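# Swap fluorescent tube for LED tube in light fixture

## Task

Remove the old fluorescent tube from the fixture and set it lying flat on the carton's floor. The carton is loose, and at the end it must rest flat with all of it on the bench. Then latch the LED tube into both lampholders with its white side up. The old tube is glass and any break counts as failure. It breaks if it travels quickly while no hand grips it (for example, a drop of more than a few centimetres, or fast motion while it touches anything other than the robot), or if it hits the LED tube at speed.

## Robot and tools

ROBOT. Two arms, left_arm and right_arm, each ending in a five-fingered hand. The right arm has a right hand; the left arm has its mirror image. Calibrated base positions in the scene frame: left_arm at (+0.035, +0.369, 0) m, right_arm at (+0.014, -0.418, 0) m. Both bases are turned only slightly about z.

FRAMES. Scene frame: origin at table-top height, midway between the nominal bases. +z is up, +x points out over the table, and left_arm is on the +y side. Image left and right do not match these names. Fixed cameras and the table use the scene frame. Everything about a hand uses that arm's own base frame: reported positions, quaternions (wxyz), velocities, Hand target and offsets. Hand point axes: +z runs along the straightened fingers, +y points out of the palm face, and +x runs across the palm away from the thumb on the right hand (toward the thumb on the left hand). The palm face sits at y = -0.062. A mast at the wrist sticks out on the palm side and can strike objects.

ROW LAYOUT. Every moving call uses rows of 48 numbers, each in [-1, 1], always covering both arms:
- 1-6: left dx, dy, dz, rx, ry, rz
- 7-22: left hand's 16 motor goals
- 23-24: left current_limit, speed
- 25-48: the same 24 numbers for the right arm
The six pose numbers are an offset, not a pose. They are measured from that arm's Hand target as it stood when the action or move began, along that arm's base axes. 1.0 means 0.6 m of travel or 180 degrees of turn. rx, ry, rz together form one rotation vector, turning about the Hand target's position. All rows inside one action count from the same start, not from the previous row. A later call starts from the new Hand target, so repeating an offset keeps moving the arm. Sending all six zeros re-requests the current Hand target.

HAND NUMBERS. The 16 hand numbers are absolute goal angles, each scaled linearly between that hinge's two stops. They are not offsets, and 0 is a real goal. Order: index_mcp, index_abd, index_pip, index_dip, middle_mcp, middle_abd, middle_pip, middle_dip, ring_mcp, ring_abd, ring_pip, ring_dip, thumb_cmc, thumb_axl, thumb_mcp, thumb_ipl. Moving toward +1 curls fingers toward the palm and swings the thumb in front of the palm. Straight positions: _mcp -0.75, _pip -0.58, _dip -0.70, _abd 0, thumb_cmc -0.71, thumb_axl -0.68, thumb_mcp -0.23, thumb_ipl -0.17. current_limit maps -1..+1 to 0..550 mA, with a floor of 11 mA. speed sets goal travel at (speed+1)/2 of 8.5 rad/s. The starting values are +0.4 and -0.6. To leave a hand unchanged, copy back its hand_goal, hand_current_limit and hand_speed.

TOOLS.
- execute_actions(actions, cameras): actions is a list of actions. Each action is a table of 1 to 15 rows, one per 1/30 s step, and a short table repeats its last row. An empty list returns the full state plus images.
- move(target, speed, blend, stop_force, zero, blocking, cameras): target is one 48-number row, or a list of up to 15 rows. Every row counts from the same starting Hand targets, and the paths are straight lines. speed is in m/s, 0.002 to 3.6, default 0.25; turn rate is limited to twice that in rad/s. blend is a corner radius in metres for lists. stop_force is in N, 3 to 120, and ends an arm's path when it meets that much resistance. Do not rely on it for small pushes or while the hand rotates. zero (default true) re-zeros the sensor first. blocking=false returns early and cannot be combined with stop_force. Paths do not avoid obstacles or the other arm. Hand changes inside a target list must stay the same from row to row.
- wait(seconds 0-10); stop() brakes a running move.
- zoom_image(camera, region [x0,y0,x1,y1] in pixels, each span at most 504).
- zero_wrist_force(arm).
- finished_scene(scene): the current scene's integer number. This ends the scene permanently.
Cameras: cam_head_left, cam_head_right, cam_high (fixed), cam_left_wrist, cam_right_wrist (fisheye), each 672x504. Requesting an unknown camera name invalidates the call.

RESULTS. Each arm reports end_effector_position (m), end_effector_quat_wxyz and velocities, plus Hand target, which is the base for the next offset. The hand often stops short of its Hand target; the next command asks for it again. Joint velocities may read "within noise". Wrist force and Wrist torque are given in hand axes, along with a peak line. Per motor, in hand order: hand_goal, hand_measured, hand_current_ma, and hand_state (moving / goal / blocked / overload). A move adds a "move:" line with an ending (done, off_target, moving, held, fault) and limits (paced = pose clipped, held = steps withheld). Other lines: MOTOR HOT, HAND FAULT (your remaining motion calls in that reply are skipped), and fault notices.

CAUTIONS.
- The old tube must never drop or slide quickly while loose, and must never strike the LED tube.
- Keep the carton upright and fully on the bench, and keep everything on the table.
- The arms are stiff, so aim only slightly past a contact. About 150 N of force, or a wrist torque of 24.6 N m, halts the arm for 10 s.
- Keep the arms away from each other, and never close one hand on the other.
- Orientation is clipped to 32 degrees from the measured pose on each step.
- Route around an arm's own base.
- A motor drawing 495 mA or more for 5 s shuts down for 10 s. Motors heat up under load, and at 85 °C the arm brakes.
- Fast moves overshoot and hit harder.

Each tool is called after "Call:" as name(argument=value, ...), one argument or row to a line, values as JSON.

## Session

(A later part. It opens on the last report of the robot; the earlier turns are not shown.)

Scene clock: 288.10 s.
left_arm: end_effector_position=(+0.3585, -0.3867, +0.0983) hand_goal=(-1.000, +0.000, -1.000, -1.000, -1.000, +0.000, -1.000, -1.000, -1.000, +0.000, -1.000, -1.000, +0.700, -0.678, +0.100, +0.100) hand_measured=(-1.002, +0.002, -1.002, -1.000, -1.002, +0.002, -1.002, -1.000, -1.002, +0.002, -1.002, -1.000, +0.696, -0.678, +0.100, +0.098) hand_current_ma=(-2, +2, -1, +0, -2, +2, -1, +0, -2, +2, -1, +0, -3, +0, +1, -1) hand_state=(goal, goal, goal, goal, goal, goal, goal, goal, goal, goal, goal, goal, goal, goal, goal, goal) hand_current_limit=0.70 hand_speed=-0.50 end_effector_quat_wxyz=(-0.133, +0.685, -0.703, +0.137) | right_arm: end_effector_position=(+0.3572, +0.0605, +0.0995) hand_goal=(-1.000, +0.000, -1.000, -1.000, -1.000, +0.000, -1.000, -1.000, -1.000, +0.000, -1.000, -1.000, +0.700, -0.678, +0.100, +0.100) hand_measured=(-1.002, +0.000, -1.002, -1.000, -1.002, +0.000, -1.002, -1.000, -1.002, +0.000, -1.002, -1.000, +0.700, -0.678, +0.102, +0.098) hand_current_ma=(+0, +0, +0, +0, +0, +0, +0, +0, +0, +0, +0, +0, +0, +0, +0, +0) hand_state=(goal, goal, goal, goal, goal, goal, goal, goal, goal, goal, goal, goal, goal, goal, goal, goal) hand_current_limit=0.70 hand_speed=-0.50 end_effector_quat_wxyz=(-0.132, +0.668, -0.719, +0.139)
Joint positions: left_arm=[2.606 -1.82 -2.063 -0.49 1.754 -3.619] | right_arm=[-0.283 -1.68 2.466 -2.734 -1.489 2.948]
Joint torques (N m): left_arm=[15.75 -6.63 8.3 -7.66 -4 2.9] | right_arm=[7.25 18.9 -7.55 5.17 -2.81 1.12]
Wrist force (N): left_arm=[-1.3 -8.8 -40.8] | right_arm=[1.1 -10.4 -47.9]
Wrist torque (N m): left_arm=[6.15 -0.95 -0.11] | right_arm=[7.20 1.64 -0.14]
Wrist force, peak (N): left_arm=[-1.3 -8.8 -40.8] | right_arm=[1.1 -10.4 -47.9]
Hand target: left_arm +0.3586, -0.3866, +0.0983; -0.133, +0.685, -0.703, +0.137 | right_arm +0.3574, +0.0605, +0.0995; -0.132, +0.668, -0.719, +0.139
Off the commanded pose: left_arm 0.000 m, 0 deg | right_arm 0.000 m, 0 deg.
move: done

Call:
move(
  target=[
    [0,0,0.0133,0,0,0,-1,0,-1,-1,-1,0,-1,-1,-1,0,-1,-1,0.7,-0.678,0.1,0.1,0.7,-0.5,0,0,0.0133,0,0,0,-1,0,-1,-1,-1,0,-1,-1,-1,0,-1,-1,0.7,-0.678,0.1,0.1,0.7,-0.5],
    [-0.02,0.0005,0.2011,0,0,0,-1,0,-1,-1,-1,0,-1,-1,-1,0,-1,-1,0.7,-0.678,0.1,0.1,0.7,-0.5,-0.02,0.0012,0.1975,0,0,0,-1,0,-1,-1,-1,0,-1,-1,-1,0,-1,-1,0.7,-0.678,0.1,0.1,0.7,-0.5],
  ],
  speed=[0.03,0.15],
  cameras=["cam_high","cam_right_wrist","cam_left_wrist"],
)

Call:
zoom_image(
  camera="cam_right_wrist",
  region=[180, 40, 340, 160],
)

Call:
zoom_image(
  camera="cam_left_wrist",
  region=[390, 0, 550, 120],
)

Scene clock: 306.77 s.
left_arm: end_effector_position=(+0.3466, -0.3863, +0.2189) hand_goal=(-1.000, +0.000, -1.000, -1.000, -1.000, +0.000, -1.000, -1.000, -1.000, +0.000, -1.000, -1.000, +0.700, -0.678, +0.100, +0.100) hand_measured=(-0.994, +0.000, -1.000, -1.000, -0.994, +0.000, -1.000, -1.000, -0.994, +0.000, -1.000, -1.000, +0.698, -0.678, +0.100, +0.098) hand_current_ma=(+7, +0, +0, +0, +7, +0, +0, +0, +8, +0, +0, +0, -3, +0, +1, -1) hand_state=(goal, goal, goal, goal, goal, goal, goal, goal, goal, goal, goal, goal, goal, goal, goal, goal) hand_current_limit=0.70 hand_speed=-0.50 end_effector_quat_wxyz=(-0.133, +0.685, -0.703, +0.137) | right_arm: end_effector_position=(+0.3454, +0.0612, +0.2179) hand_goal=(-1.000, +0.000, -1.000, -1.000, -1.000, +0.000, -1.000, -1.000, -1.000, +0.000, -1.000, -1.000, +0.700, -0.678, +0.100, +0.100) hand_measured=(-0.994, +0.000, -1.000, -1.000, -0.994, +0.000, -1.000, -1.000, -0.994, +0.000, -1.000, -1.000, +0.700, -0.678, +0.102, +0.098) hand_current_ma=(+1, +0, +0, +0, +1, +0, +0, +0, +2, +0, +0, +0, +0, +0, +0, +0) hand_state=(goal, goal, goal, goal, goal, goal, goal, goal, goal, goal, goal, goal, goal, goal, goal, goal) hand_current_limit=0.70 hand_speed=-0.50 end_effector_quat_wxyz=(-0.132, +0.668, -0.719, +0.139)
Joint positions: left_arm=[2.594 -1.631 -1.92 -0.824 1.758 -3.631] | right_arm=[-0.292 -1.932 2.282 -2.297 -1.486 2.94]
Joint torques (N m): left_arm=[-12.93 34.06 27.49 0.71 2.14 -2.75] | right_arm=[-7.69 -14.41 -34.67 -1.75 2.93 -1.41]
Wrist force (N): left_arm=[-0.2 -0.2 -0.4] | right_arm=[0.3 -1.3 -1.2]
Wrist torque (N m): left_arm=[-0.02 0.10 -0.03] | right_arm=[0.00 0.10 0.09]
Wrist force, peak (N): left_arm=[-0.6 -8.5 -43.7] | right_arm=[1.2 -7.1 -51.5]
Hand target: left_arm +0.3466, -0.3863, +0.2190; -0.133, +0.685, -0.703, +0.137 | right_arm +0.3454, +0.0612, +0.2180; -0.132, +0.668, -0.719, +0.139
Off the commanded pose: left_arm 0.000 m, 0 deg | right_arm 0.000 m, 0 deg.
move: done
camera_calibration:
cam_left_wrist: T_world_to_cam=[[0.629343, 0.742995, 0.227784, -0.00839905], [0.185319, -0.42814, 0.884507, -0.470463], [0.754708, -0.514446, -0.407138, -0.24905], [0, 0, 0, 1]] pos_world=[0.280432, -0.323307, 0.316643]
cam_right_wrist: T_world_to_cam=[[-0.511507, 0.835021, -0.202733, 0.202063], [0.280017, 0.385036, 0.879396, -0.35936], [0.812374, 0.393049, -0.430768, -0.0805961], [0, 0, 0, 1]] pos_world=[0.269458, 0.0013178, 0.322266]
Images, in order (width x height): cam_high 672x504, cam_left_wrist 672x504, cam_right_wrist 672x504.

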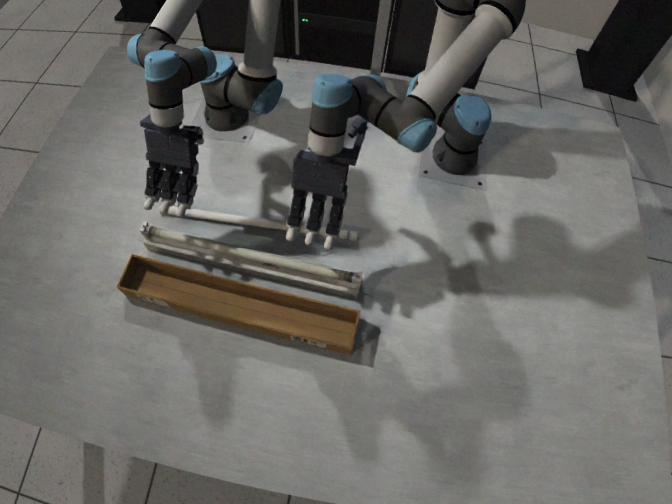

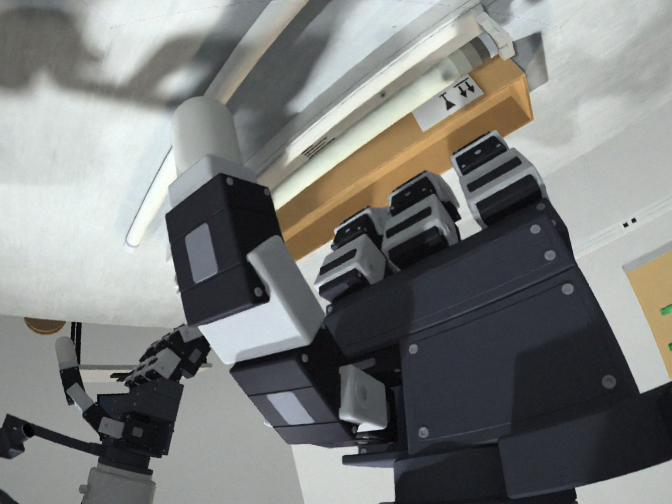

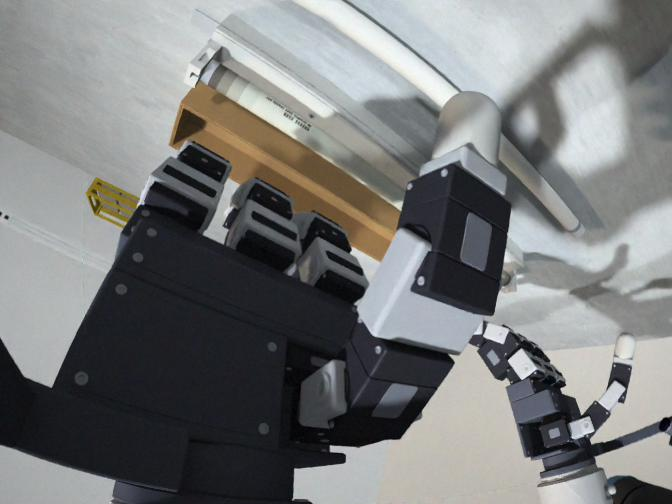

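Scaled by 3.150 from the camera's 672x504 image, which has a finer 960x720 frame.

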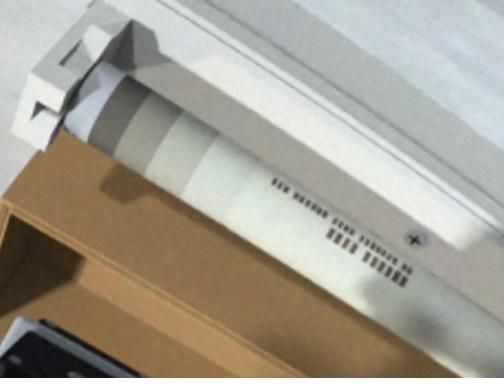

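Scaled by 3.150 from the camera's 672x504 image, which has a finer 960x720 frame.

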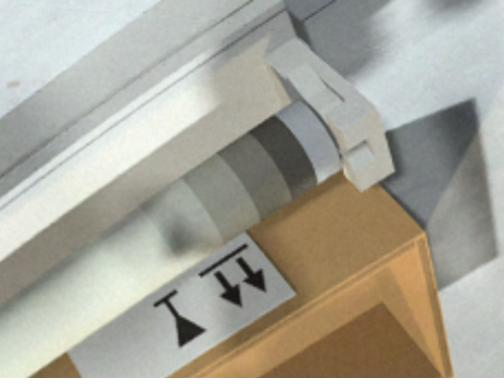

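Call:
move(
  target=[
    [0.00667,-0.00017,-0.19,0,0,0,-1,0,-1,-1,-1,0,-1,-1,-1,0,-1,-1,0.7,-0.678,0.1,0.1,0.7,-0.5,0.00667,-0.0004,-0.185,0,0,0,-1,0,-1,-1,-1,0,-1,-1,-1,0,-1,-1,0.7,-0.678,0.1,0.1,0.7,-0.5],
    [0.00667,-0.00017,-0.20217,0,0,0,-1,0,-1,-1,-1,0,-1,-1,-1,0,-1,-1,0.7,-0.678,0.1,0.1,0.7,-0.5,0.00667,-0.0004,-0.19833,0,0,0,-1,0,-1,-1,-1,0,-1,-1,-1,0,-1,-1,0.7,-0.678,0.1,0.1,0.7,-0.5],
  ],
  speed=[0.15,0.02],
)

Call:
move(
  target=[0.00667,-0.00017,0,0,0,0,-1,0,-1,-1,-1,0,-1,-1,-1,0,-1,-1,0.7,-0.678,0.1,0.1,0.7,-0.5,0.00667,-0.0004,0,0,0,0,-1,0,-1,-1,-1,0,-1,-1,-1,0,-1,-1,0.7,-0.678,0.1,0.1,0.7,-0.5],
  speed=0.015,
)

Call:
move(
  target=[0.005,-0.00012,0,0,0,0,-1,0,-1,-1,-1,0,-1,-1,-1,0,-1,-1,0.7,-0.678,0.1,0.1,0.7,-0.5,0.005,-0.0003,0,0,0,0,-1,0,-1,-1,-1,0,-1,-1,-1,0,-1,-1,0.7,-0.678,0.1,0.1,0.7,-0.5],
  speed=0.015,
)

Scene clock: 345.30 s.
left_arm: end_effector_position=(+0.3507, -0.3865, +0.0979) hand_goal=(-1.000, +0.000, -1.000, -1.000, -1.000, +0.000, -1.000, -1.000, -1.000, +0.000, -1.000, -1.000, +0.700, -0.678, +0.100, +0.100) hand_measured=(-1.002, +0.002, -1.002, -1.000, -1.002, +0.002, -1.002, -1.000, -1.002, +0.002, -1.002, -1.000, +0.698, -0.678, +0.100, +0.098) hand_current_ma=(-2, +1, -1, +0, -2, +1, -1, +0, -2, +1, -1, +0, -3, +0, +1, -1) hand_state=(goal, goal, goal, goal, goal, goal, goal, goal, goal, goal, goal, goal, goal, goal, goal, goal) hand_current_limit=0.70 hand_speed=-0.50 end_effector_quat_wxyz=(-0.133, +0.685, -0.703, +0.137) | right_arm: end_effector_position=(+0.3495, +0.0610, +0.0992) hand_goal=(-1.000, +0.000, -1.000, -1.000, -1.000, +0.000, -1.000, -1.000, -1.000, +0.000, -1.000, -1.000, +0.700, -0.678, +0.100, +0.100) hand_measured=(-1.002, +0.000, -1.002, -1.000, -1.002, +0.000, -1.002, -1.000, -1.002, +0.000, -1.002, -1.000, +0.700, -0.678, +0.102, +0.098) hand_current_ma=(+0, +0, +0, +0, +0, +0, +0, +0, +0, +0, +0, +0, +0, +0, +0, +0) hand_state=(goal, goal, goal, goal, goal, goal, goal, goal, goal, goal, goal, goal, goal, goal, goal, goal) hand_current_limit=0.70 hand_speed=-0.50 end_effector_quat_wxyz=(-0.132, +0.668, -0.719, +0.139)
Joint positions: left_arm=[2.598 -1.809 -2.078 -0.487 1.757 -3.627] | right_arm=[-0.289 -1.702 2.485 -2.731 -1.487 2.943]
Joint torques (N m): left_arm=[8.12 -9.18 -10.76 -4.93 -1.81 2.92] | right_arm=[5.95 20.29 11.67 5.18 -2.57 1.39]
Wrist force (N): left_arm=[-0.9 -16.0 -42.6] | right_arm=[-0.1 -4.4 -55.2]
Wrist torque (N m): left_arm=[6.92 -1.01 0.07] | right_arm=[8.38 1.57 -0.36]
Wrist force, peak (N): left_arm=[-0.9 -16.0 -42.6] | right_arm=[-0.1 -4.4 -55.2]
Hand target: left_arm +0.3506, -0.3864, +0.0977; -0.133, +0.685, -0.703, +0.137 | right_arm +0.3494, +0.0610, +0.0990; -0.132, +0.668, -0.719, +0.139
Off the commanded pose: left_arm 0.000 m, 0 deg | right_arm 0.000 m, 0 deg.
move: done

Scene clock: 346.07 s.
left_arm: end_effector_position=(+0.3547, -0.3867, +0.0978) hand_goal=(-1.000, +0.000, -1.000, -1.000, -1.000, +0.000, -1.000, -1.000, -1.000, +0.000, -1.000, -1.000, +0.700, -0.678, +0.100, +0.100) hand_measured=(-1.002, +0.002, -1.002, -1.000, -1.002, +0.002, -1.002, -1.000, -1.002, +0.002, -1.002, -1.000, +0.698, -0.678, +0.100, +0.098) hand_current_ma=(-2, +1, -1, +0, -2, +1, -1, +0, -2, +1, -1, -1, -3, +0, +1, -1) hand_state=(goal, goal, goal, goal, goal, goal, goal, goal, goal, goal, goal, goal, goal, goal, goal, goal) hand_current_limit=0.70 hand_speed=-0.50 end_effector_quat_wxyz=(-0.133, +0.685, -0.703, +0.137) | right_arm: end_effector_position=(+0.3533, +0.0607, +0.0991) hand_goal=(-1.000, +0.000, -1.000, -1.000, -1.000, +0.000, -1.000, -1.000, -1.000, +0.000, -1.000, -1.000, +0.700, -0.678, +0.100, +0.100) hand_measured=(-1.002, +0.000, -1.002, -1.000, -1.002, +0.000, -1.002, -1.000, -1.004, +0.000, -1.002, -1.002, +0.700, -0.678, +0.102, +0.098) hand_current_ma=(+0, +0, +0, +0, +0, +0, +0, +0, +0, +0, +0, +0, +0, +0, +0, +0) hand_state=(goal, goal, goal, goal, goal, goal, goal, goal, goal, goal, goal, goal, goal, goal, goal, goal) hand_current_limit=0.70 hand_speed=-0.50 end_effector_quat_wxyz=(-0.132, +0.668, -0.719, +0.139)
Joint positions: left_arm=[2.602 -1.815 -2.071 -0.487 1.756 -3.623] | right_arm=[-0.286 -1.69 2.476 -2.735 -1.488 2.945]
Joint torques (N m): left_arm=[12.46 -9.56 0.16 -9.63 -5.22 2.7] | right_arm=[5.78 21.27 -3.71 6.95 -3.24 1.5]
Wrist force (N): left_arm=[-0.9 -19.4 -43.0] | right_arm=[0.6 -14.3 -54.1]
Wrist torque (N m): left_arm=[6.92 -1.06 0.17] | right_arm=[8.42 1.64 -0.42]
Wrist force, peak (N): left_arm=[-0.8 -16.9 -48.7] | right_arm=[0.4 -5.0 -63.7]
Hand target: left_arm +0.3546, -0.3865, +0.0977; -0.133, +0.685, -0.703, +0.137 | right_arm +0.3534, +0.0607, +0.0990; -0.132, +0.668, -0.719, +0.139
Off the commanded pose: left_arm 0.000 m, 0 deg | right_arm 0.000 m, 0 deg.
move: done

Scene clock: 346.80 s.
left_arm: end_effector_position=(+0.3576, -0.3867, +0.0978) hand_goal=(-1.000, +0.000, -1.000, -1.000, -1.000, +0.000, -1.000, -1.000, -1.000, +0.000, -1.000, -1.000, +0.700, -0.678, +0.100, +0.100) hand_measured=(-1.002, +0.002, -1.002, -1.000, -1.002, +0.002, -1.002, -1.000, -1.002, +0.002, -1.002, -1.000, +0.698, -0.678, +0.100, +0.098) hand_current_ma=(-2, +2, -1, +0, -2, +2, -1, +0, -2, +2, -1, -1, -3, +0, +1, -1) hand_state=(goal, goal, goal, goal, goal, goal, goal, goal, goal, goal, goal, goal, goal, goal, goal, goal) hand_current_limit=0.70 hand_speed=-0.50 end_effector_quat_wxyz=(-0.133, +0.685, -0.703, +0.137) | right_arm: end_effector_position=(+0.3563, +0.0606, +0.0990) hand_goal=(-1.000, +0.000, -1.000, -1.000, -1.000, +0.000, -1.000, -1.000, -1.000, +0.000, -1.000, -1.000, +0.700, -0.678, +0.100, +0.100) hand_measured=(-1.002, +0.000, -1.002, -1.000, -1.002, +0.000, -1.002, -1.000, -1.004, +0.000, -1.002, -1.002, +0.700, -0.678, +0.102, +0.098) hand_current_ma=(+0, +0, +0, +0, +0, +0, +0, +0, +0, +0, +0, +0, +0, +0, +0, +0) hand_state=(goal, goal, goal, goal, goal, goal, goal, goal, goal, goal, goal, goal, goal, goal, goal, goal) hand_current_limit=0.70 hand_speed=-0.50 end_effector_quat_wxyz=(-0.132, +0.668, -0.719, +0.139)
Joint positions: left_arm=[2.605 -1.819 -2.065 -0.488 1.755 -3.62] | right_arm=[-0.284 -1.681 2.469 -2.736 -1.489 2.947]
Joint torques (N m): left_arm=[17.58 -13.64 2.95 -9.71 -4.11 3.17] | right_arm=[6.06 26.4 -6.45 6.27 -2.47 1.41]
Wrist force (N): left_arm=[-1.2 -5.6 -54.8] | right_arm=[1.0 1.5 -72.8]
Wrist torque (N m): left_arm=[8.18 -1.36 -0.21] | right_arm=[10.33 2.15 0.02]
Wrist force, peak (N): left_arm=[-1.2 -5.6 -54.8] | right_arm=[1.0 1.5 -72.8]
Hand target: left_arm +0.3576, -0.3866, +0.0977; -0.133, +0.685, -0.703, +0.137 | right_arm +0.3564, +0.0606, +0.0990; -0.132, +0.668, -0.719, +0.139
Off the commanded pose: left_arm 0.000 m, 0 deg | right_arm 0.000 m, 0 deg.
move: done

Call:
move(
  target=[0.0025,-0.00006,0,0,0,0,-1,0,-1,-1,-1,0,-1,-1,-1,0,-1,-1,0.7,-0.678,0.1,0.1,0.7,-0.5,0.0025,-0.00016,0,0,0,0,-1,0,-1,-1,-1,0,-1,-1,-1,0,-1,-1,0.7,-0.678,0.1,0.1,0.7,-0.5],
  speed=0.015,
)

Scene clock: 357.13 s.
left_arm: end_effector_position=(+0.3593, -0.3868, +0.0978) hand_goal=(-1.000, +0.000, -1.000, -1.000, -1.000, +0.000, -1.000, -1.000, -1.000, +0.000, -1.000, -1.000, +0.700, -0.678, +0.100, +0.100) hand_measured=(-1.002, +0.002, -1.002, -1.000, -1.002, +0.002, -1.002, -1.000, -1.002, +0.002, -1.002, -1.000, +0.698, -0.678, +0.100, +0.098) hand_current_ma=(-2, +2, -1, +0, -2, +2, -1, +0, -2, +2, -1, -1, -3, +0, +1, -1) hand_state=(goal, goal, goal, goal, goal, goal, goal, goal, goal, goal, goal, goal, goal, goal, goal, goal) hand_current_limit=0.70 hand_speed=-0.50 end_effector_quat_wxyz=(-0.133, +0.685, -0.703, +0.138) | right_arm: end_effector_position=(+0.3579, +0.0604, +0.0991) hand_goal=(-1.000, +0.000, -1.000, -1.000, -1.000, +0.000, -1.000, -1.000, -1.000, +0.000, -1.000, -1.000, +0.700, -0.678, +0.100, +0.100) hand_measured=(-1.002, +0.000, -1.002, -1.000, -1.002, +0.000, -1.002, -1.000, -1.004, +0.000, -1.002, -1.002, +0.700, -0.678, +0.102, +0.098) hand_current_ma=(+0, +0, +0, +0, +0, +0, +0, +0, +0, +0, +0, +0, +0, +0, +0, +0) hand_state=(goal, goal, goal, goal, goal, goal, goal, goal, goal, goal, goal, goal, goal, goal, goal, goal) hand_current_limit=0.70 hand_speed=-0.50 end_effector_quat_wxyz=(-0.132, +0.668, -0.719, +0.139)
Joint positions: left_arm=[2.607 -1.822 -2.062 -0.488 1.754 -3.619] | right_arm=[-0.283 -1.677 2.465 -2.737 -1.489 2.948]
Joint torques (N m): left_arm=[13.79 -11.21 -1.5 -9.41 -5.22 2.73] | right_arm=[5.79 23.34 -2.6 7.7 -3.28 1.5]
Wrist force (N): left_arm=[-0.1 -20.2 -46.7] | right_arm=[0.9 -14.8 -59.9]
Wrist torque (N m): left_arm=[7.31 -1.11 0.29] | right_arm=[9.02 1.78 -0.40]
Wrist force, peak (N): left_arm=[-1.0 -2.8 -58.0] | right_arm=[1.3 3.9 -76.4]
Hand target: left_arm +0.3591, -0.3866, +0.0977; -0.133, +0.685, -0.703, +0.137 | right_arm +0.3579, +0.0605, +0.0990; -0.132, +0.668, -0.719, +0.139
Off the commanded pose: left_arm 0.000 m, 0 deg | right_arm 0.000 m, 0 deg.
move: done

Call:
move(
  target=[
    [0,0,0.0133,0,0,0,-1,0,-1,-1,-1,0,-1,-1,-1,0,-1,-1,0.7,-0.678,0.1,0.1,0.7,-0.5,0,0,0.0133,0,0,0,-1,0,-1,-1,-1,0,-1,-1,-1,0,-1,-1,0.7,-0.678,0.1,0.1,0.7,-0.5],
    [-0.02083,0.0005,0.2021,0,0,0,-1,0,-1,-1,-1,0,-1,-1,-1,0,-1,-1,0.7,-0.678,0.1,0.1,0.7,-0.5,-0.02083,0.0012,0.1983,0,0,0,-1,0,-1,-1,-1,0,-1,-1,-1,0,-1,-1,0.7,-0.678,0.1,0.1,0.7,-0.5],
  ],
  speed=[0.03,0.15],
  cameras=["cam_high","cam_right_wrist","cam_left_wrist"],
)

Call:
zoom_image(
  camera="cam_right_wrist",
  region=[180, 40, 340, 160],
)

Call:
zoom_image(
  camera="cam_left_wrist",
  region=[440, 0, 540, 80],
)

Call:
zoom_image(
  camera="cam_right_wrist",
  region=[170, 30, 270, 110],
)

Scene clock: 370.50 s.
left_arm: end_effector_position=(+0.3466, -0.3863, +0.2188) hand_goal=(-1.000, +0.000, -1.000, -1.000, -1.000, +0.000, -1.000, -1.000, -1.000, +0.000, -1.000, -1.000, +0.700, -0.678, +0.100, +0.100) hand_measured=(-0.994, -0.002, -1.000, -1.000, -0.994, -0.004, -1.000, -1.000, -0.994, -0.004, -1.000, -1.000, +0.698, -0.678, +0.100, +0.098) hand_current_ma=(+7, -2, +0, +0, +6, -2, +0, +0, +8, -2, +0, +0, -3, +0, +1, -1) hand_state=(goal, goal, goal, goal, goal, goal, goal, goal, goal, goal, goal, goal, goal, goal, goal, goal) hand_current_limit=0.70 hand_speed=-0.50 end_effector_quat_wxyz=(-0.133, +0.685, -0.703, +0.137) | right_arm: end_effector_position=(+0.3454, +0.0612, +0.2179) hand_goal=(-1.000, +0.000, -1.000, -1.000, -1.000, +0.000, -1.000, -1.000, -1.000, +0.000, -1.000, -1.000, +0.700, -0.678, +0.100, +0.100) hand_measured=(-0.994, +0.002, -1.000, -1.000, -0.994, +0.002, -1.000, -1.000, -0.994, +0.002, -1.000, -1.000, +0.700, -0.678, +0.102, +0.098) hand_current_ma=(+1, +0, +0, +0, +1, +0, +0, +0, +2, +0, +0, +0, +0, +0, +0, +0) hand_state=(goal, goal, goal, goal, goal, goal, goal, goal, goal, goal, goal, goal, goal, goal, goal, goal) hand_current_limit=0.70 hand_speed=-0.50 end_effector_quat_wxyz=(-0.132, +0.668, -0.719, +0.139)
Joint positions: left_arm=[2.594 -1.631 -1.92 -0.824 1.758 -3.631] | right_arm=[-0.292 -1.932 2.282 -2.297 -1.486 2.94]
Joint torques (N m): left_arm=[-12.63 33.45 27.7 0.27 2.03 -2.87] | right_arm=[-8.61 -14.33 -35.5 -1.85 2.91 -1.54]
Wrist force (N): left_arm=[-0.2 -0.2 -0.6] | right_arm=[0.5 -1.3 -1.2]
Wrist torque (N m): left_arm=[0.00 0.10 -0.03] | right_arm=[0.00 0.08 0.11]
Wrist force, peak (N): left_arm=[-0.3 -21.2 -46.7] | right_arm=[0.7 -14.9 -60.3]
Hand target: left_arm +0.3466, -0.3863, +0.2189; -0.133, +0.685, -0.703, +0.137 | right_arm +0.3454, +0.0612, +0.2180; -0.132, +0.668, -0.719, +0.139
Off the commanded pose: left_arm 0.000 m, 0 deg | right_arm 0.000 m, 0 deg.
move: done
camera_calibration:
cam_left_wrist: T_world_to_cam=[[0.629343, 0.742995, 0.227784, -0.00830197], [0.185319, -0.42814, 0.884507, -0.470417], [0.754708, -0.514446, -0.407138, -0.249143], [0, 0, 0, 1]] pos_world=[0.280432, -0.323407, 0.316543]
cam_right_wrist: T_world_to_cam=[[-0.511507, 0.835021, -0.202733, 0.202147], [0.280017, 0.385036, 0.879396, -0.359321], [0.812374, 0.393049, -0.430768, -0.0805568], [0, 0, 0, 1]] pos_world=[0.269458, 0.0012178, 0.322266]
Images, in order (width x height): cam_high 672x504, cam_left_wrist 672x504, cam_right_wrist 672x504.

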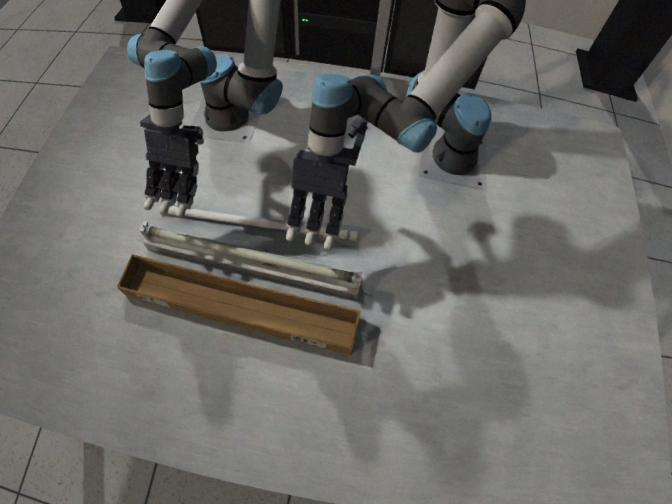

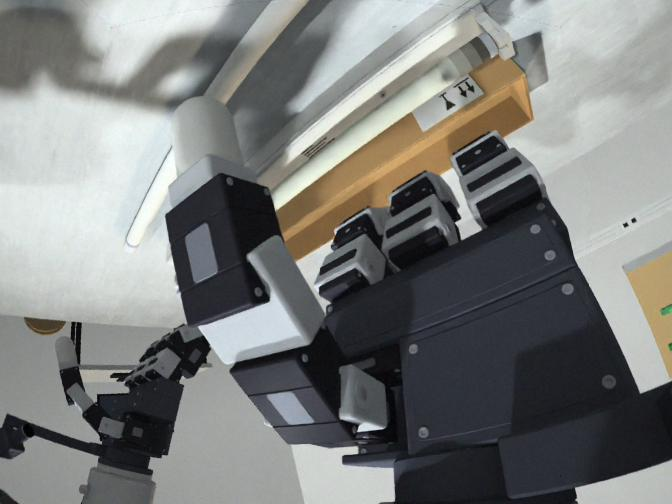

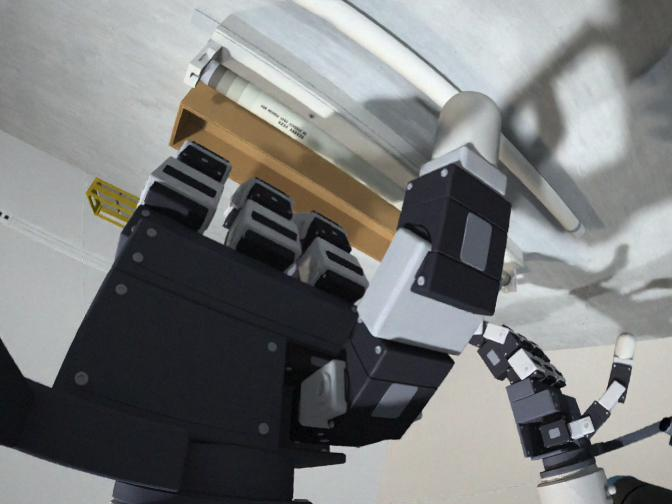

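Scaled by 3.150 from the camera's 672x504 image, which has a finer 960x720 frame.

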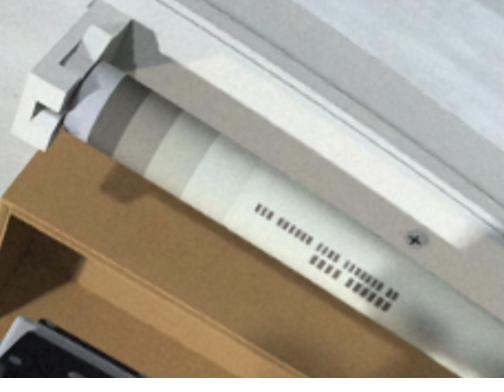

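Scaled by 5.040 from the camera's 672x504 image, which has a finer 960x720 frame.

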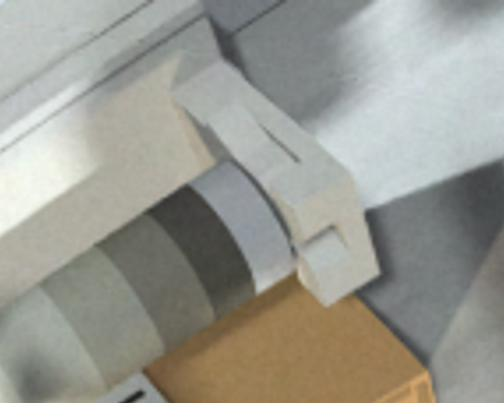

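Scaled by 5.040 from the camera's 672x504 image, which has a finer 960x720 frame.

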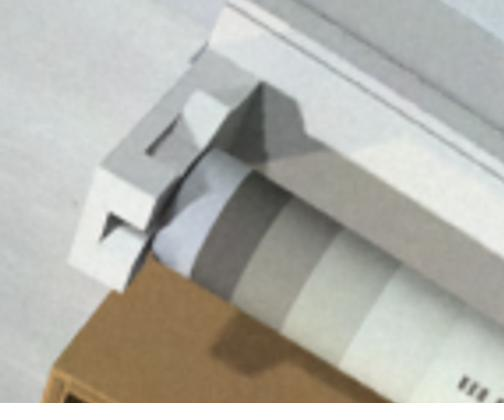

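Call:
move(
  target=[
    [0,0,0.1352,0,0,0,-1,0,-1,-1,-1,0,-1,-1,-1,0,-1,-1,0.7,-0.678,0.1,0.1,0.7,-0.5,0,0,0.1367,0,0,0,-1,0,-1,-1,-1,0,-1,-1,-1,0,-1,-1,0.7,-0.678,0.1,0.1,0.7,-0.5],
    [0.024,0.1987,0.1352,0.0993,0.0927,-0.4939,-1,0,-1,-1,-1,0,-1,-1,-1,0,-1,-1,0.7,-0.678,0.1,0.1,0.7,-0.5,0.026,-0.2182,0.1367,-0.0887,0.1016,0.4935,-1,0,-1,-1,-1,0,-1,-1,-1,0,-1,-1,0.7,-0.678,0.1,0.1,0.7,-0.5],
  ],
  speed=0.25,
  blend=[0.03,0],
  cameras=["cam_high"],
)

Scene clock: 425.17 s.
left_arm: end_effector_position=(+0.3610, -0.2672, +0.3000) hand_goal=(-1.000, +0.000, -1.000, -1.000, -1.000, +0.000, -1.000, -1.000, -1.000, +0.000, -1.000, -1.000, +0.700, -0.678, +0.100, +0.100) hand_measured=(-0.994, -0.002, -1.000, -1.000, -0.994, -0.004, -1.000, -1.000, -0.994, -0.004, -1.000, -1.000, +0.698, -0.678, +0.102, +0.098) hand_current_ma=(+7, -2, +0, +0, +7, -2, +0, +0, +8, -2, +0, +0, -3, +0, +1, -1) hand_state=(goal, goal, goal, goal, goal, goal, goal, goal, goal, goal, goal, goal, goal, goal, goal, goal) hand_current_limit=0.70 hand_speed=-0.50 end_effector_quat_wxyz=(+0.001, +0.014, +1.000, +0.000) | right_arm: end_effector_position=(+0.3610, -0.0697, +0.3000) hand_goal=(-1.000, +0.000, -1.000, -1.000, -1.000, +0.000, -1.000, -1.000, -1.000, +0.000, -1.000, -1.000, +0.700, -0.678, +0.100, +0.100) hand_measured=(-0.994, +0.002, -1.000, -1.000, -0.994, +0.002, -1.000, -1.000, -0.994, +0.002, -1.000, -1.000, +0.700, -0.678, +0.102, +0.098) hand_current_ma=(+1, +0, +0, +0, +1, +0, +0, +0, +2, +0, +0, +0, +0, +0, +0, +0) hand_state=(goal, goal, goal, goal, goal, goal, goal, goal, goal, goal, goal, goal, goal, goal, goal, goal) hand_current_limit=0.70 hand_speed=-0.50 end_effector_quat_wxyz=(-0.002, +0.999, -0.037, -0.001)
Joint positions: left_arm=[2.654 -1.604 -1.686 -1.421 1.572 -2.03] | right_arm=[-0.316 -1.864 1.964 -1.669 -1.567 1.329]
Joint torques (N m): left_arm=[0.19 34.06 16.23 -0.13 1.81 3.02] | right_arm=[-8.03 -18.21 -16.53 -1.28 -2.69 -1.55]
Wrist force (N): left_arm=[0.1 0.1 -0.3] | right_arm=[0.8 -0.9 -1.0]
Wrist torque (N m): left_arm=[0.02 0.04 -0.13] | right_arm=[0.01 0.03 0.09]
Wrist force, peak (N): left_arm=[-0.3 -0.6 -1.0] | right_arm=[0.2 -1.8 -2.2]
Hand target: left_arm +0.3610, -0.2671, +0.3000; +0.001, +0.014, +1.000, +0.000 | right_arm +0.3610, -0.0697, +0.3000; -0.002, +0.999, -0.037, -0.001
Off the commanded pose: left_arm 0.000 m, 0 deg | right_arm 0.000 m, 0 deg.
move: done
Images, in order (width x height): cam_high 672x504.

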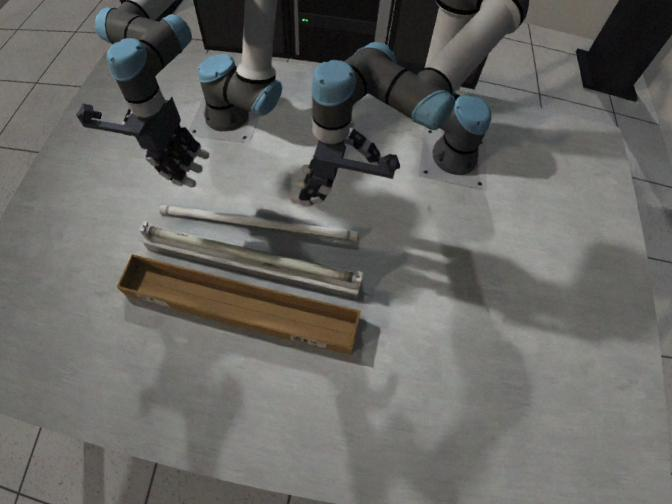

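Call:
move(
  target=[
    [0,0,0,0,0,0,-0.75,-0.12,-0.58,-0.70,-0.75,0.12,-0.58,-0.70,0.69,0,0.518,-0.406,-0.7,-0.678,-0.2,-0.15,0.4,-0.6,0,0,0,0,0,0,-0.75,-0.12,-0.58,-0.70,-0.75,0.12,-0.58,-0.70,0.69,0,0.518,-0.406,-0.7,-0.678,-0.2,-0.15,0.4,-0.6],
    [0.2757,0,0,0,0,0,-0.75,-0.12,-0.58,-0.70,-0.75,0.12,-0.58,-0.70,0.69,0,0.518,-0.406,-0.7,-0.678,-0.2,-0.15,0.4,-0.6,0.249,0,0,0,0,0,-0.75,-0.12,-0.58,-0.70,-0.75,0.12,-0.58,-0.70,0.69,0,0.518,-0.406,-0.7,-0.678,-0.2,-0.15,0.4,-0.6],
    [0.2757,0,-0.1333,0,0,0,-0.75,-0.12,-0.58,-0.70,-0.75,0.12,-0.58,-0.70,0.69,0,0.518,-0.406,-0.7,-0.678,-0.2,-0.15,0.4,-0.6,0.249,0,-0.1333,0,0,0,-0.75,-0.12,-0.58,-0.70,-0.75,0.12,-0.58,-0.70,0.69,0,0.518,-0.406,-0.7,-0.678,-0.2,-0.15,0.4,-0.6],
  ],
  speed=[0.2,0.2,0.08],
  cameras=["cam_high","cam_left_wrist","cam_right_wrist"],
)

Scene clock: 450.70 s.
left_arm: end_effector_position=(+0.5264, -0.2671, +0.2202) hand_goal=(-0.750, -0.120, -0.580, -0.700, -0.750, +0.120, -0.580, -0.700, +0.690, +0.000, +0.518, -0.406, -0.700, -0.678, -0.200, -0.150) hand_measured=(-0.750, -0.116, -0.582, -0.702, -0.750, +0.116, -0.582, -0.702, +0.672, -0.004, +0.514, -0.408, -0.698, -0.678, -0.190, -0.146) hand_current_ma=(+0, +3, -2, -2, +0, -3, -2, -2, -34, -2, -3, -3, +2, +0, +19, +5) hand_state=(goal, goal, goal, goal, goal, goal, goal, goal, goal, goal, goal, goal, goal, goal, goal, goal) hand_current_limit=0.40 hand_speed=-0.60 end_effector_quat_wxyz=(+0.001, +0.014, +1.000, +0.000) | right_arm: end_effector_position=(+0.5104, -0.0697, +0.2201) hand_goal=(-0.750, -0.120, -0.580, -0.700, -0.750, +0.120, -0.580, -0.700, +0.690, +0.000, +0.518, -0.406, -0.700, -0.678, -0.200, -0.150) hand_measured=(-0.750, -0.116, -0.582, -0.702, -0.750, +0.116, -0.582, -0.704, +0.672, +0.002, +0.514, -0.408, -0.698, -0.678, -0.190, -0.146) hand_current_ma=(+0, +0, +0, +0, +0, +0, +0, +0, -11, +0, +0, +0, +0, +0, +5, +1) hand_state=(goal, goal, goal, goal, goal, goal, goal, goal, goal, goal, goal, goal, goal, goal, goal, goal) hand_current_limit=0.40 hand_speed=-0.60 end_effector_quat_wxyz=(-0.002, +0.999, -0.037, -0.001)
Joint positions: left_arm=[2.775 -1.955 -1.463 -1.292 1.572 -1.909] | right_arm=[-0.226 -1.442 1.79 -1.917 -1.567 1.418]
Joint torques (N m): left_arm=[7.68 30.79 13.82 5.06 0.12 2.85] | right_arm=[7.4 -19.46 -14.69 -3.76 -1.19 0.33]
Wrist force (N): left_arm=[0.1 0.0 -0.3] | right_arm=[0.8 -1.4 -1.4]
Wrist torque (N m): left_arm=[0.06 -0.01 -0.12] | right_arm=[0.00 0.08 -0.09]
Wrist force, peak (N): left_arm=[1.2 -0.1 -0.2] | right_arm=[2.3 -1.3 -1.1]
Hand target: left_arm +0.5264, -0.2671, +0.2201; +0.001, +0.014, +1.000, +0.000 | right_arm +0.5104, -0.0697, +0.2200; -0.002, +0.999, -0.037, -0.001
Off the commanded pose: left_arm 0.000 m, 0 deg | right_arm 0.000 m, 0 deg.
move: done
camera_calibration:
cam_left_wrist: T_world_to_cam=[[0.74033, -0.672063, -0.0155828, -0.593208], [-0.439626, -0.501559, 0.745095, -0.113834], [-0.508567, -0.544766, -0.666776, 0.391094], [0, 0, 0, 1]] pos_world=[0.588023, -0.242712, 0.336345]
cam_right_wrist: T_world_to_cam=[[-0.837165, -0.546461, 0.0231193, 0.416457], [-0.364299, 0.588629, 0.721666, 0.0206619], [-0.407971, 0.595732, -0.691855, 0.532254], [0, 0, 0, 1]] pos_world=[0.573315, -0.101665, 0.343703]
Images, in order (width x height): cam_high 672x504, cam_left_wrist 672x504, cam_right_wrist 672x504.

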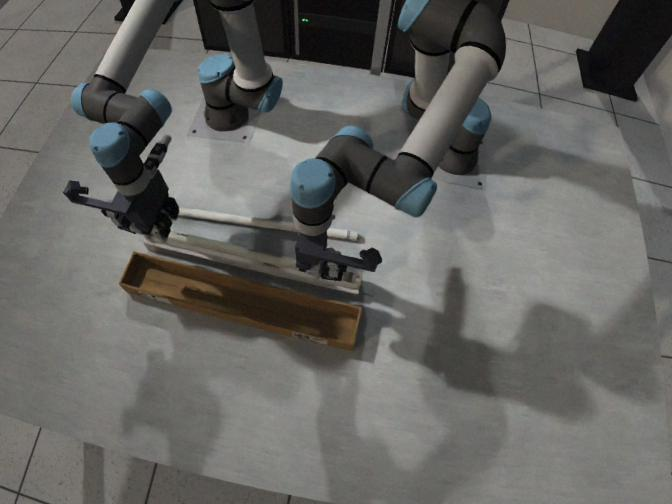

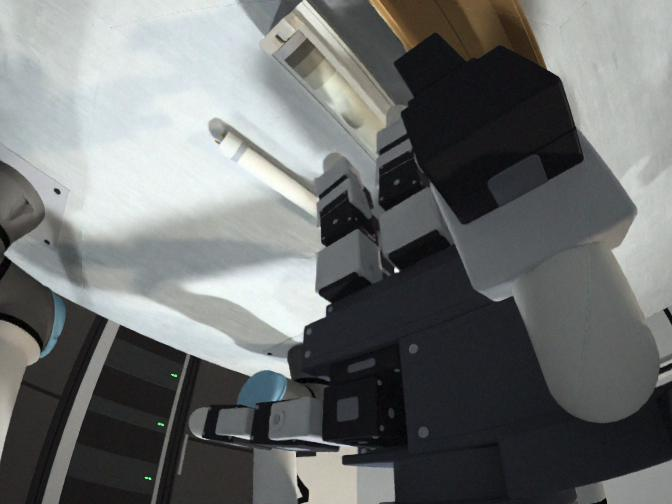

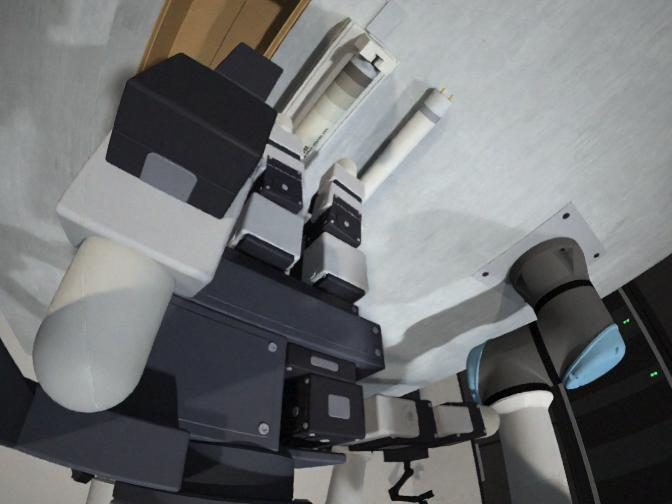

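Call:
zoom_image(
  camera="cam_right_wrist",
  region=[240, 20, 440, 200],
)

Call:
zoom_image(
  camera="cam_left_wrist",
  region=[240, 0, 440, 200],
)

Scaled by 2.520 from the camera's 672x504 image, which has a finer 960x720 frame.

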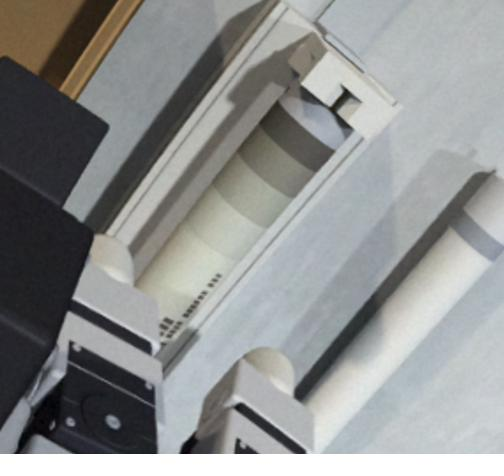

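Scaled by 2.520 from the camera's 672x504 image, which has a finer 960x720 frame.

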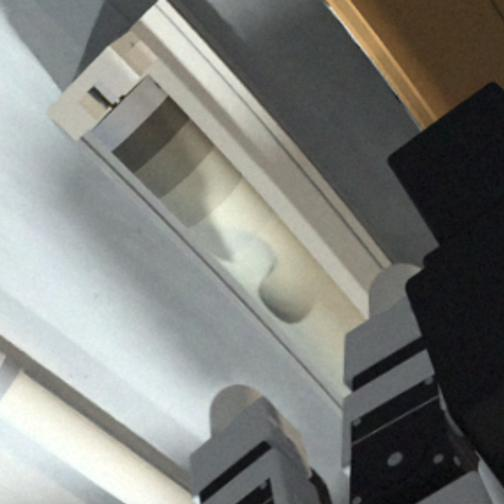

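Call:
move(
  target=[0,0,-0.0722,0,0,0,-0.75,-0.14,-0.58,-0.70,-0.75,0.14,-0.58,-0.70,0.69,0,0.518,-0.406,-0.7,-0.678,-0.2,-0.15,0.4,-0.6,0.003,0,-0.0675,0,0,0,-0.75,-0.14,-0.58,-0.70,-0.75,0.14,-0.58,-0.70,0.69,0,0.518,-0.406,-0.7,-0.678,-0.2,-0.15,0.4,-0.6],
  speed=0.03,
  stop_force=5,
  cameras=["cam_high","cam_left_wrist","cam_right_wrist"],
)

Call:
zoom_image(
  camera="cam_right_wrist",
  region=[240, 20, 440, 200],
)

Call:
zoom_image(
  camera="cam_left_wrist",
  region=[240, 0, 440, 200],
)

Scene clock: 510.00 s.
left_arm: end_effector_position=(+0.5264, -0.2671, +0.1767) hand_goal=(-0.750, -0.140, -0.580, -0.700, -0.750, +0.140, -0.580, -0.700, +0.690, +0.000, +0.518, -0.406, -0.700, -0.678, -0.200, -0.150) hand_measured=(-0.750, -0.136, -0.582, -0.702, -0.750, +0.136, -0.582, -0.702, +0.672, -0.004, +0.514, -0.408, -0.698, -0.678, -0.190, -0.146) hand_current_ma=(+0, +4, -2, -2, +0, -4, -2, -2, -34, -2, -3, -3, +2, +0, +19, +5) hand_state=(goal, goal, goal, goal, goal, goal, goal, goal, goal, goal, goal, goal, goal, goal, goal, goal) hand_current_limit=0.40 hand_speed=-0.60 end_effector_quat_wxyz=(+0.001, +0.014, +1.000, +0.000) | right_arm: end_effector_position=(+0.5122, -0.0697, +0.1795) hand_goal=(-0.750, -0.140, -0.580, -0.700, -0.750, +0.140, -0.580, -0.700, +0.690, +0.000, +0.518, -0.406, -0.700, -0.678, -0.200, -0.150) hand_measured=(-0.750, -0.136, -0.582, -0.702, -0.750, +0.136, -0.582, -0.704, +0.672, +0.002, +0.514, -0.408, -0.698, -0.678, -0.190, -0.146) hand_current_ma=(+0, +0, +0, +0, +0, +0, +0, +0, -11, +0, +0, +0, +0, +0, +5, +1) hand_state=(goal, goal, goal, goal, goal, goal, goal, goal, goal, goal, goal, goal, goal, goal, goal, goal) hand_current_limit=0.40 hand_speed=-0.60 end_effector_quat_wxyz=(-0.002, +0.999, -0.037, -0.001)
Joint positions: left_arm=[2.775 -1.988 -1.532 -1.19 1.572 -1.909] | right_arm=[-0.226 -1.399 1.852 -2.022 -1.567 1.419]
Joint torques (N m): left_arm=[-9.3 31.65 15.17 5.29 0.6 2.08] | right_arm=[7.31 -21.89 -13.58 -3.61 -0.3 1.46]
Wrist force (N): left_arm=[0.0 0.1 -0.3] | right_arm=[0.6 -1.5 -1.4]
Wrist torque (N m): left_arm=[0.08 0.01 -0.13] | right_arm=[0.03 0.12 -0.13]
Wrist force, peak (N): left_arm=[0.1 0.2 -0.6] | right_arm=[1.1 -1.8 -1.2]
Hand target: left_arm +0.5264, -0.2671, +0.1767; +0.001, +0.014, +1.000, +0.000 | right_arm +0.5122, -0.0697, +0.1795; -0.002, +0.999, -0.037, -0.001
Off the commanded pose: left_arm 0.000 m, 0 deg | right_arm 0.000 m, 0 deg.
move: done
camera_calibration:
cam_left_wrist: T_world_to_cam=[[0.740264, -0.672136, -0.015572, -0.59394], [-0.439744, -0.501577, 0.745014, -0.0813633], [-0.508561, -0.544659, -0.666867, 0.362256], [0, 0, 0, 1]] pos_world=[0.588123, -0.242712, 0.292945]
cam_right_wrist: T_world_to_cam=[[-0.837143, -0.546494, 0.0231578, 0.418875], [-0.364322, 0.588664, 0.721626, 0.0506464], [-0.407996, 0.595667, -0.691896, 0.504919], [0, 0, 0, 1]] pos_world=[0.575115, -0.101665, 0.303103]
Images, in order (width x height): cam_high 672x504, cam_left_wrist 672x504, cam_right_wrist 672x504.

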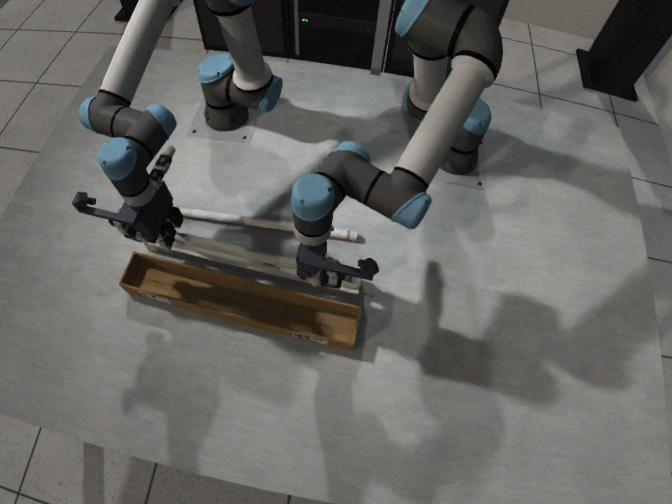

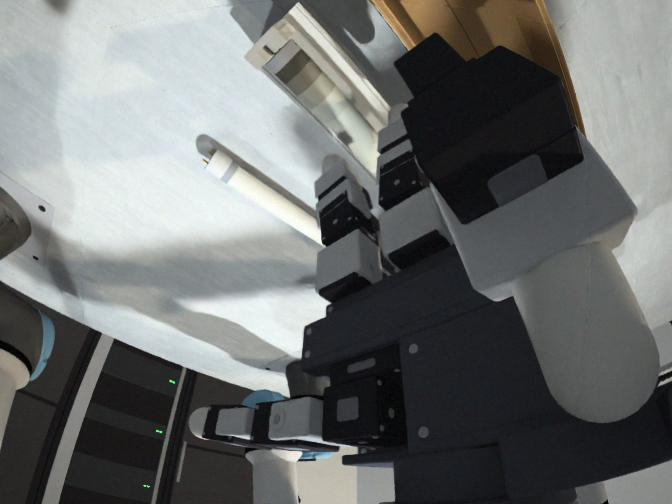

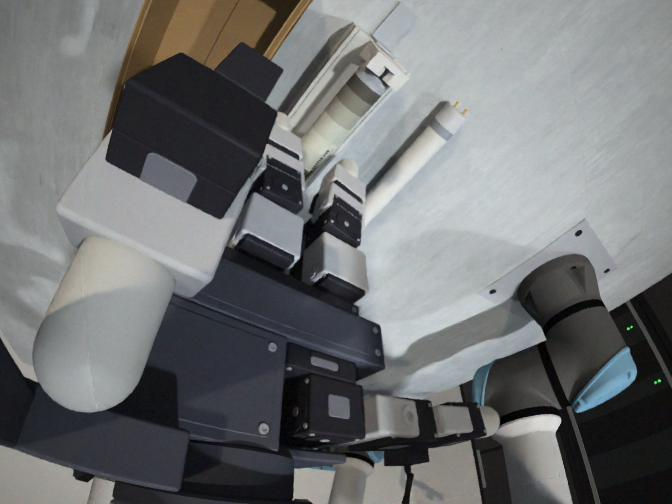

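Scaled by 2.520 from the camera's 672x504 image, which has a finer 960x720 frame.

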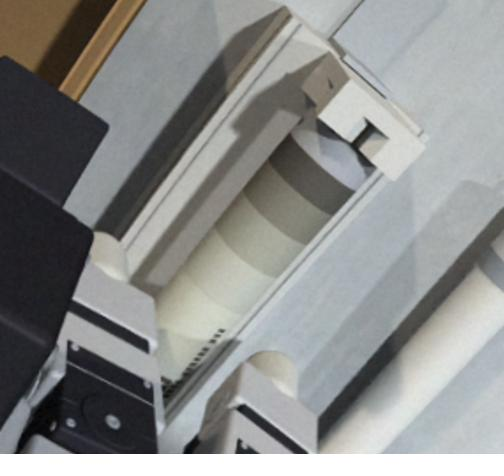

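Scaled by 2.520 from the camera's 672x504 image, which has a finer 960x720 frame.

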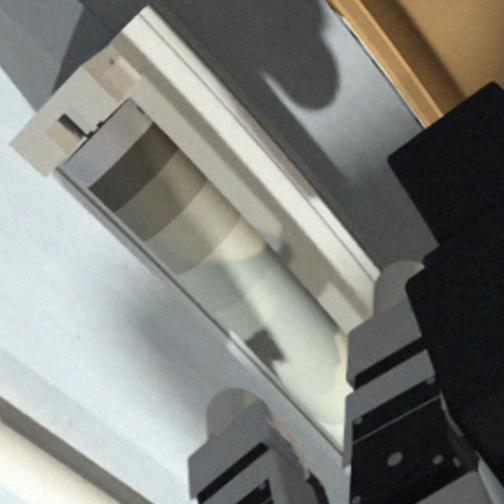

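Call:
move(
  target=[0,0,0,0,0,0,-0.75,0.03,-0.58,-0.70,-0.75,-0.03,-0.58,-0.70,0.69,0,0.518,-0.406,-0.7,-0.678,-0.2,-0.15,0.2,-0.9,0,0,0,0,0,0,-0.75,0.03,-0.58,-0.70,-0.75,-0.03,-0.58,-0.70,0.69,0,0.518,-0.406,-0.7,-0.678,-0.2,-0.15,0.2,-0.9],
)

Scene clock: 519.83 s.
left_arm: end_effector_position=(+0.5264, -0.2671, +0.1767) hand_goal=(-0.750, +0.030, -0.580, -0.700, -0.750, -0.030, -0.580, -0.700, +0.690, +0.000, +0.518, -0.406, -0.700, -0.678, -0.200, -0.150) hand_measured=(-0.750, -0.008, -0.582, -0.702, -0.750, +0.000, -0.582, -0.702, +0.672, -0.004, +0.514, -0.408, -0.698, -0.678, -0.190, -0.146) hand_current_ma=(+0, -70, -2, -2, +0, +54, -2, -2, -34, -2, -3, -3, +2, +0, +19, +5) hand_state=(goal, blocked, goal, goal, goal, blocked, goal, goal, goal, goal, goal, goal, goal, goal, goal, goal) hand_current_limit=0.20 hand_speed=-0.90 end_effector_quat_wxyz=(+0.001, +0.014, +1.000, +0.000) | right_arm: end_effector_position=(+0.5122, -0.0697, +0.1795) hand_goal=(-0.750, +0.030, -0.580, -0.700, -0.750, -0.030, -0.580, -0.700, +0.690, +0.000, +0.518, -0.406, -0.700, -0.678, -0.200, -0.150) hand_measured=(-0.750, -0.004, -0.582, -0.702, -0.750, +0.004, -0.582, -0.704, +0.672, +0.002, +0.514, -0.408, -0.698, -0.678, -0.190, -0.146) hand_current_ma=(+0, -22, +0, +0, +0, +23, +0, +0, -11, +0, +0, +0, +0, +0, +5, +1) hand_state=(goal, blocked, goal, goal, goal, blocked, goal, goal, goal, goal, goal, goal, goal, goal, goal, goal) hand_current_limit=0.20 hand_speed=-0.90 end_effector_quat_wxyz=(-0.002, +0.999, -0.037, -0.001)
Joint positions: left_arm=[2.775 -1.988 -1.532 -1.19 1.572 -1.909] | right_arm=[-0.226 -1.399 1.852 -2.022 -1.567 1.419]
Joint torques (N m): left_arm=[-9.9 30.82 15.09 5.16 0.57 2.23] | right_arm=[6.99 -22.5 -14.56 -3.31 0.03 1.46]
Wrist force (N): left_arm=[0.5 0.0 -0.7] | right_arm=[0.8 -1.3 -1.1]
Wrist torque (N m): left_arm=[0.10 0.03 -0.09] | right_arm=[0.02 0.10 -0.12]
Wrist force, peak (N): left_arm=[0.6 0.3 -0.8] | right_arm=[0.9 -1.7 -1.7]
Hand target: left_arm +0.5264, -0.2671, +0.1767; +0.001, +0.014, +1.000, +0.000 | right_arm +0.5122, -0.0697, +0.1795; -0.002, +0.999, -0.037, -0.001
Off the commanded pose: left_arm 0.000 m, 0 deg | right_arm 0.000 m, 0 deg.
move: done


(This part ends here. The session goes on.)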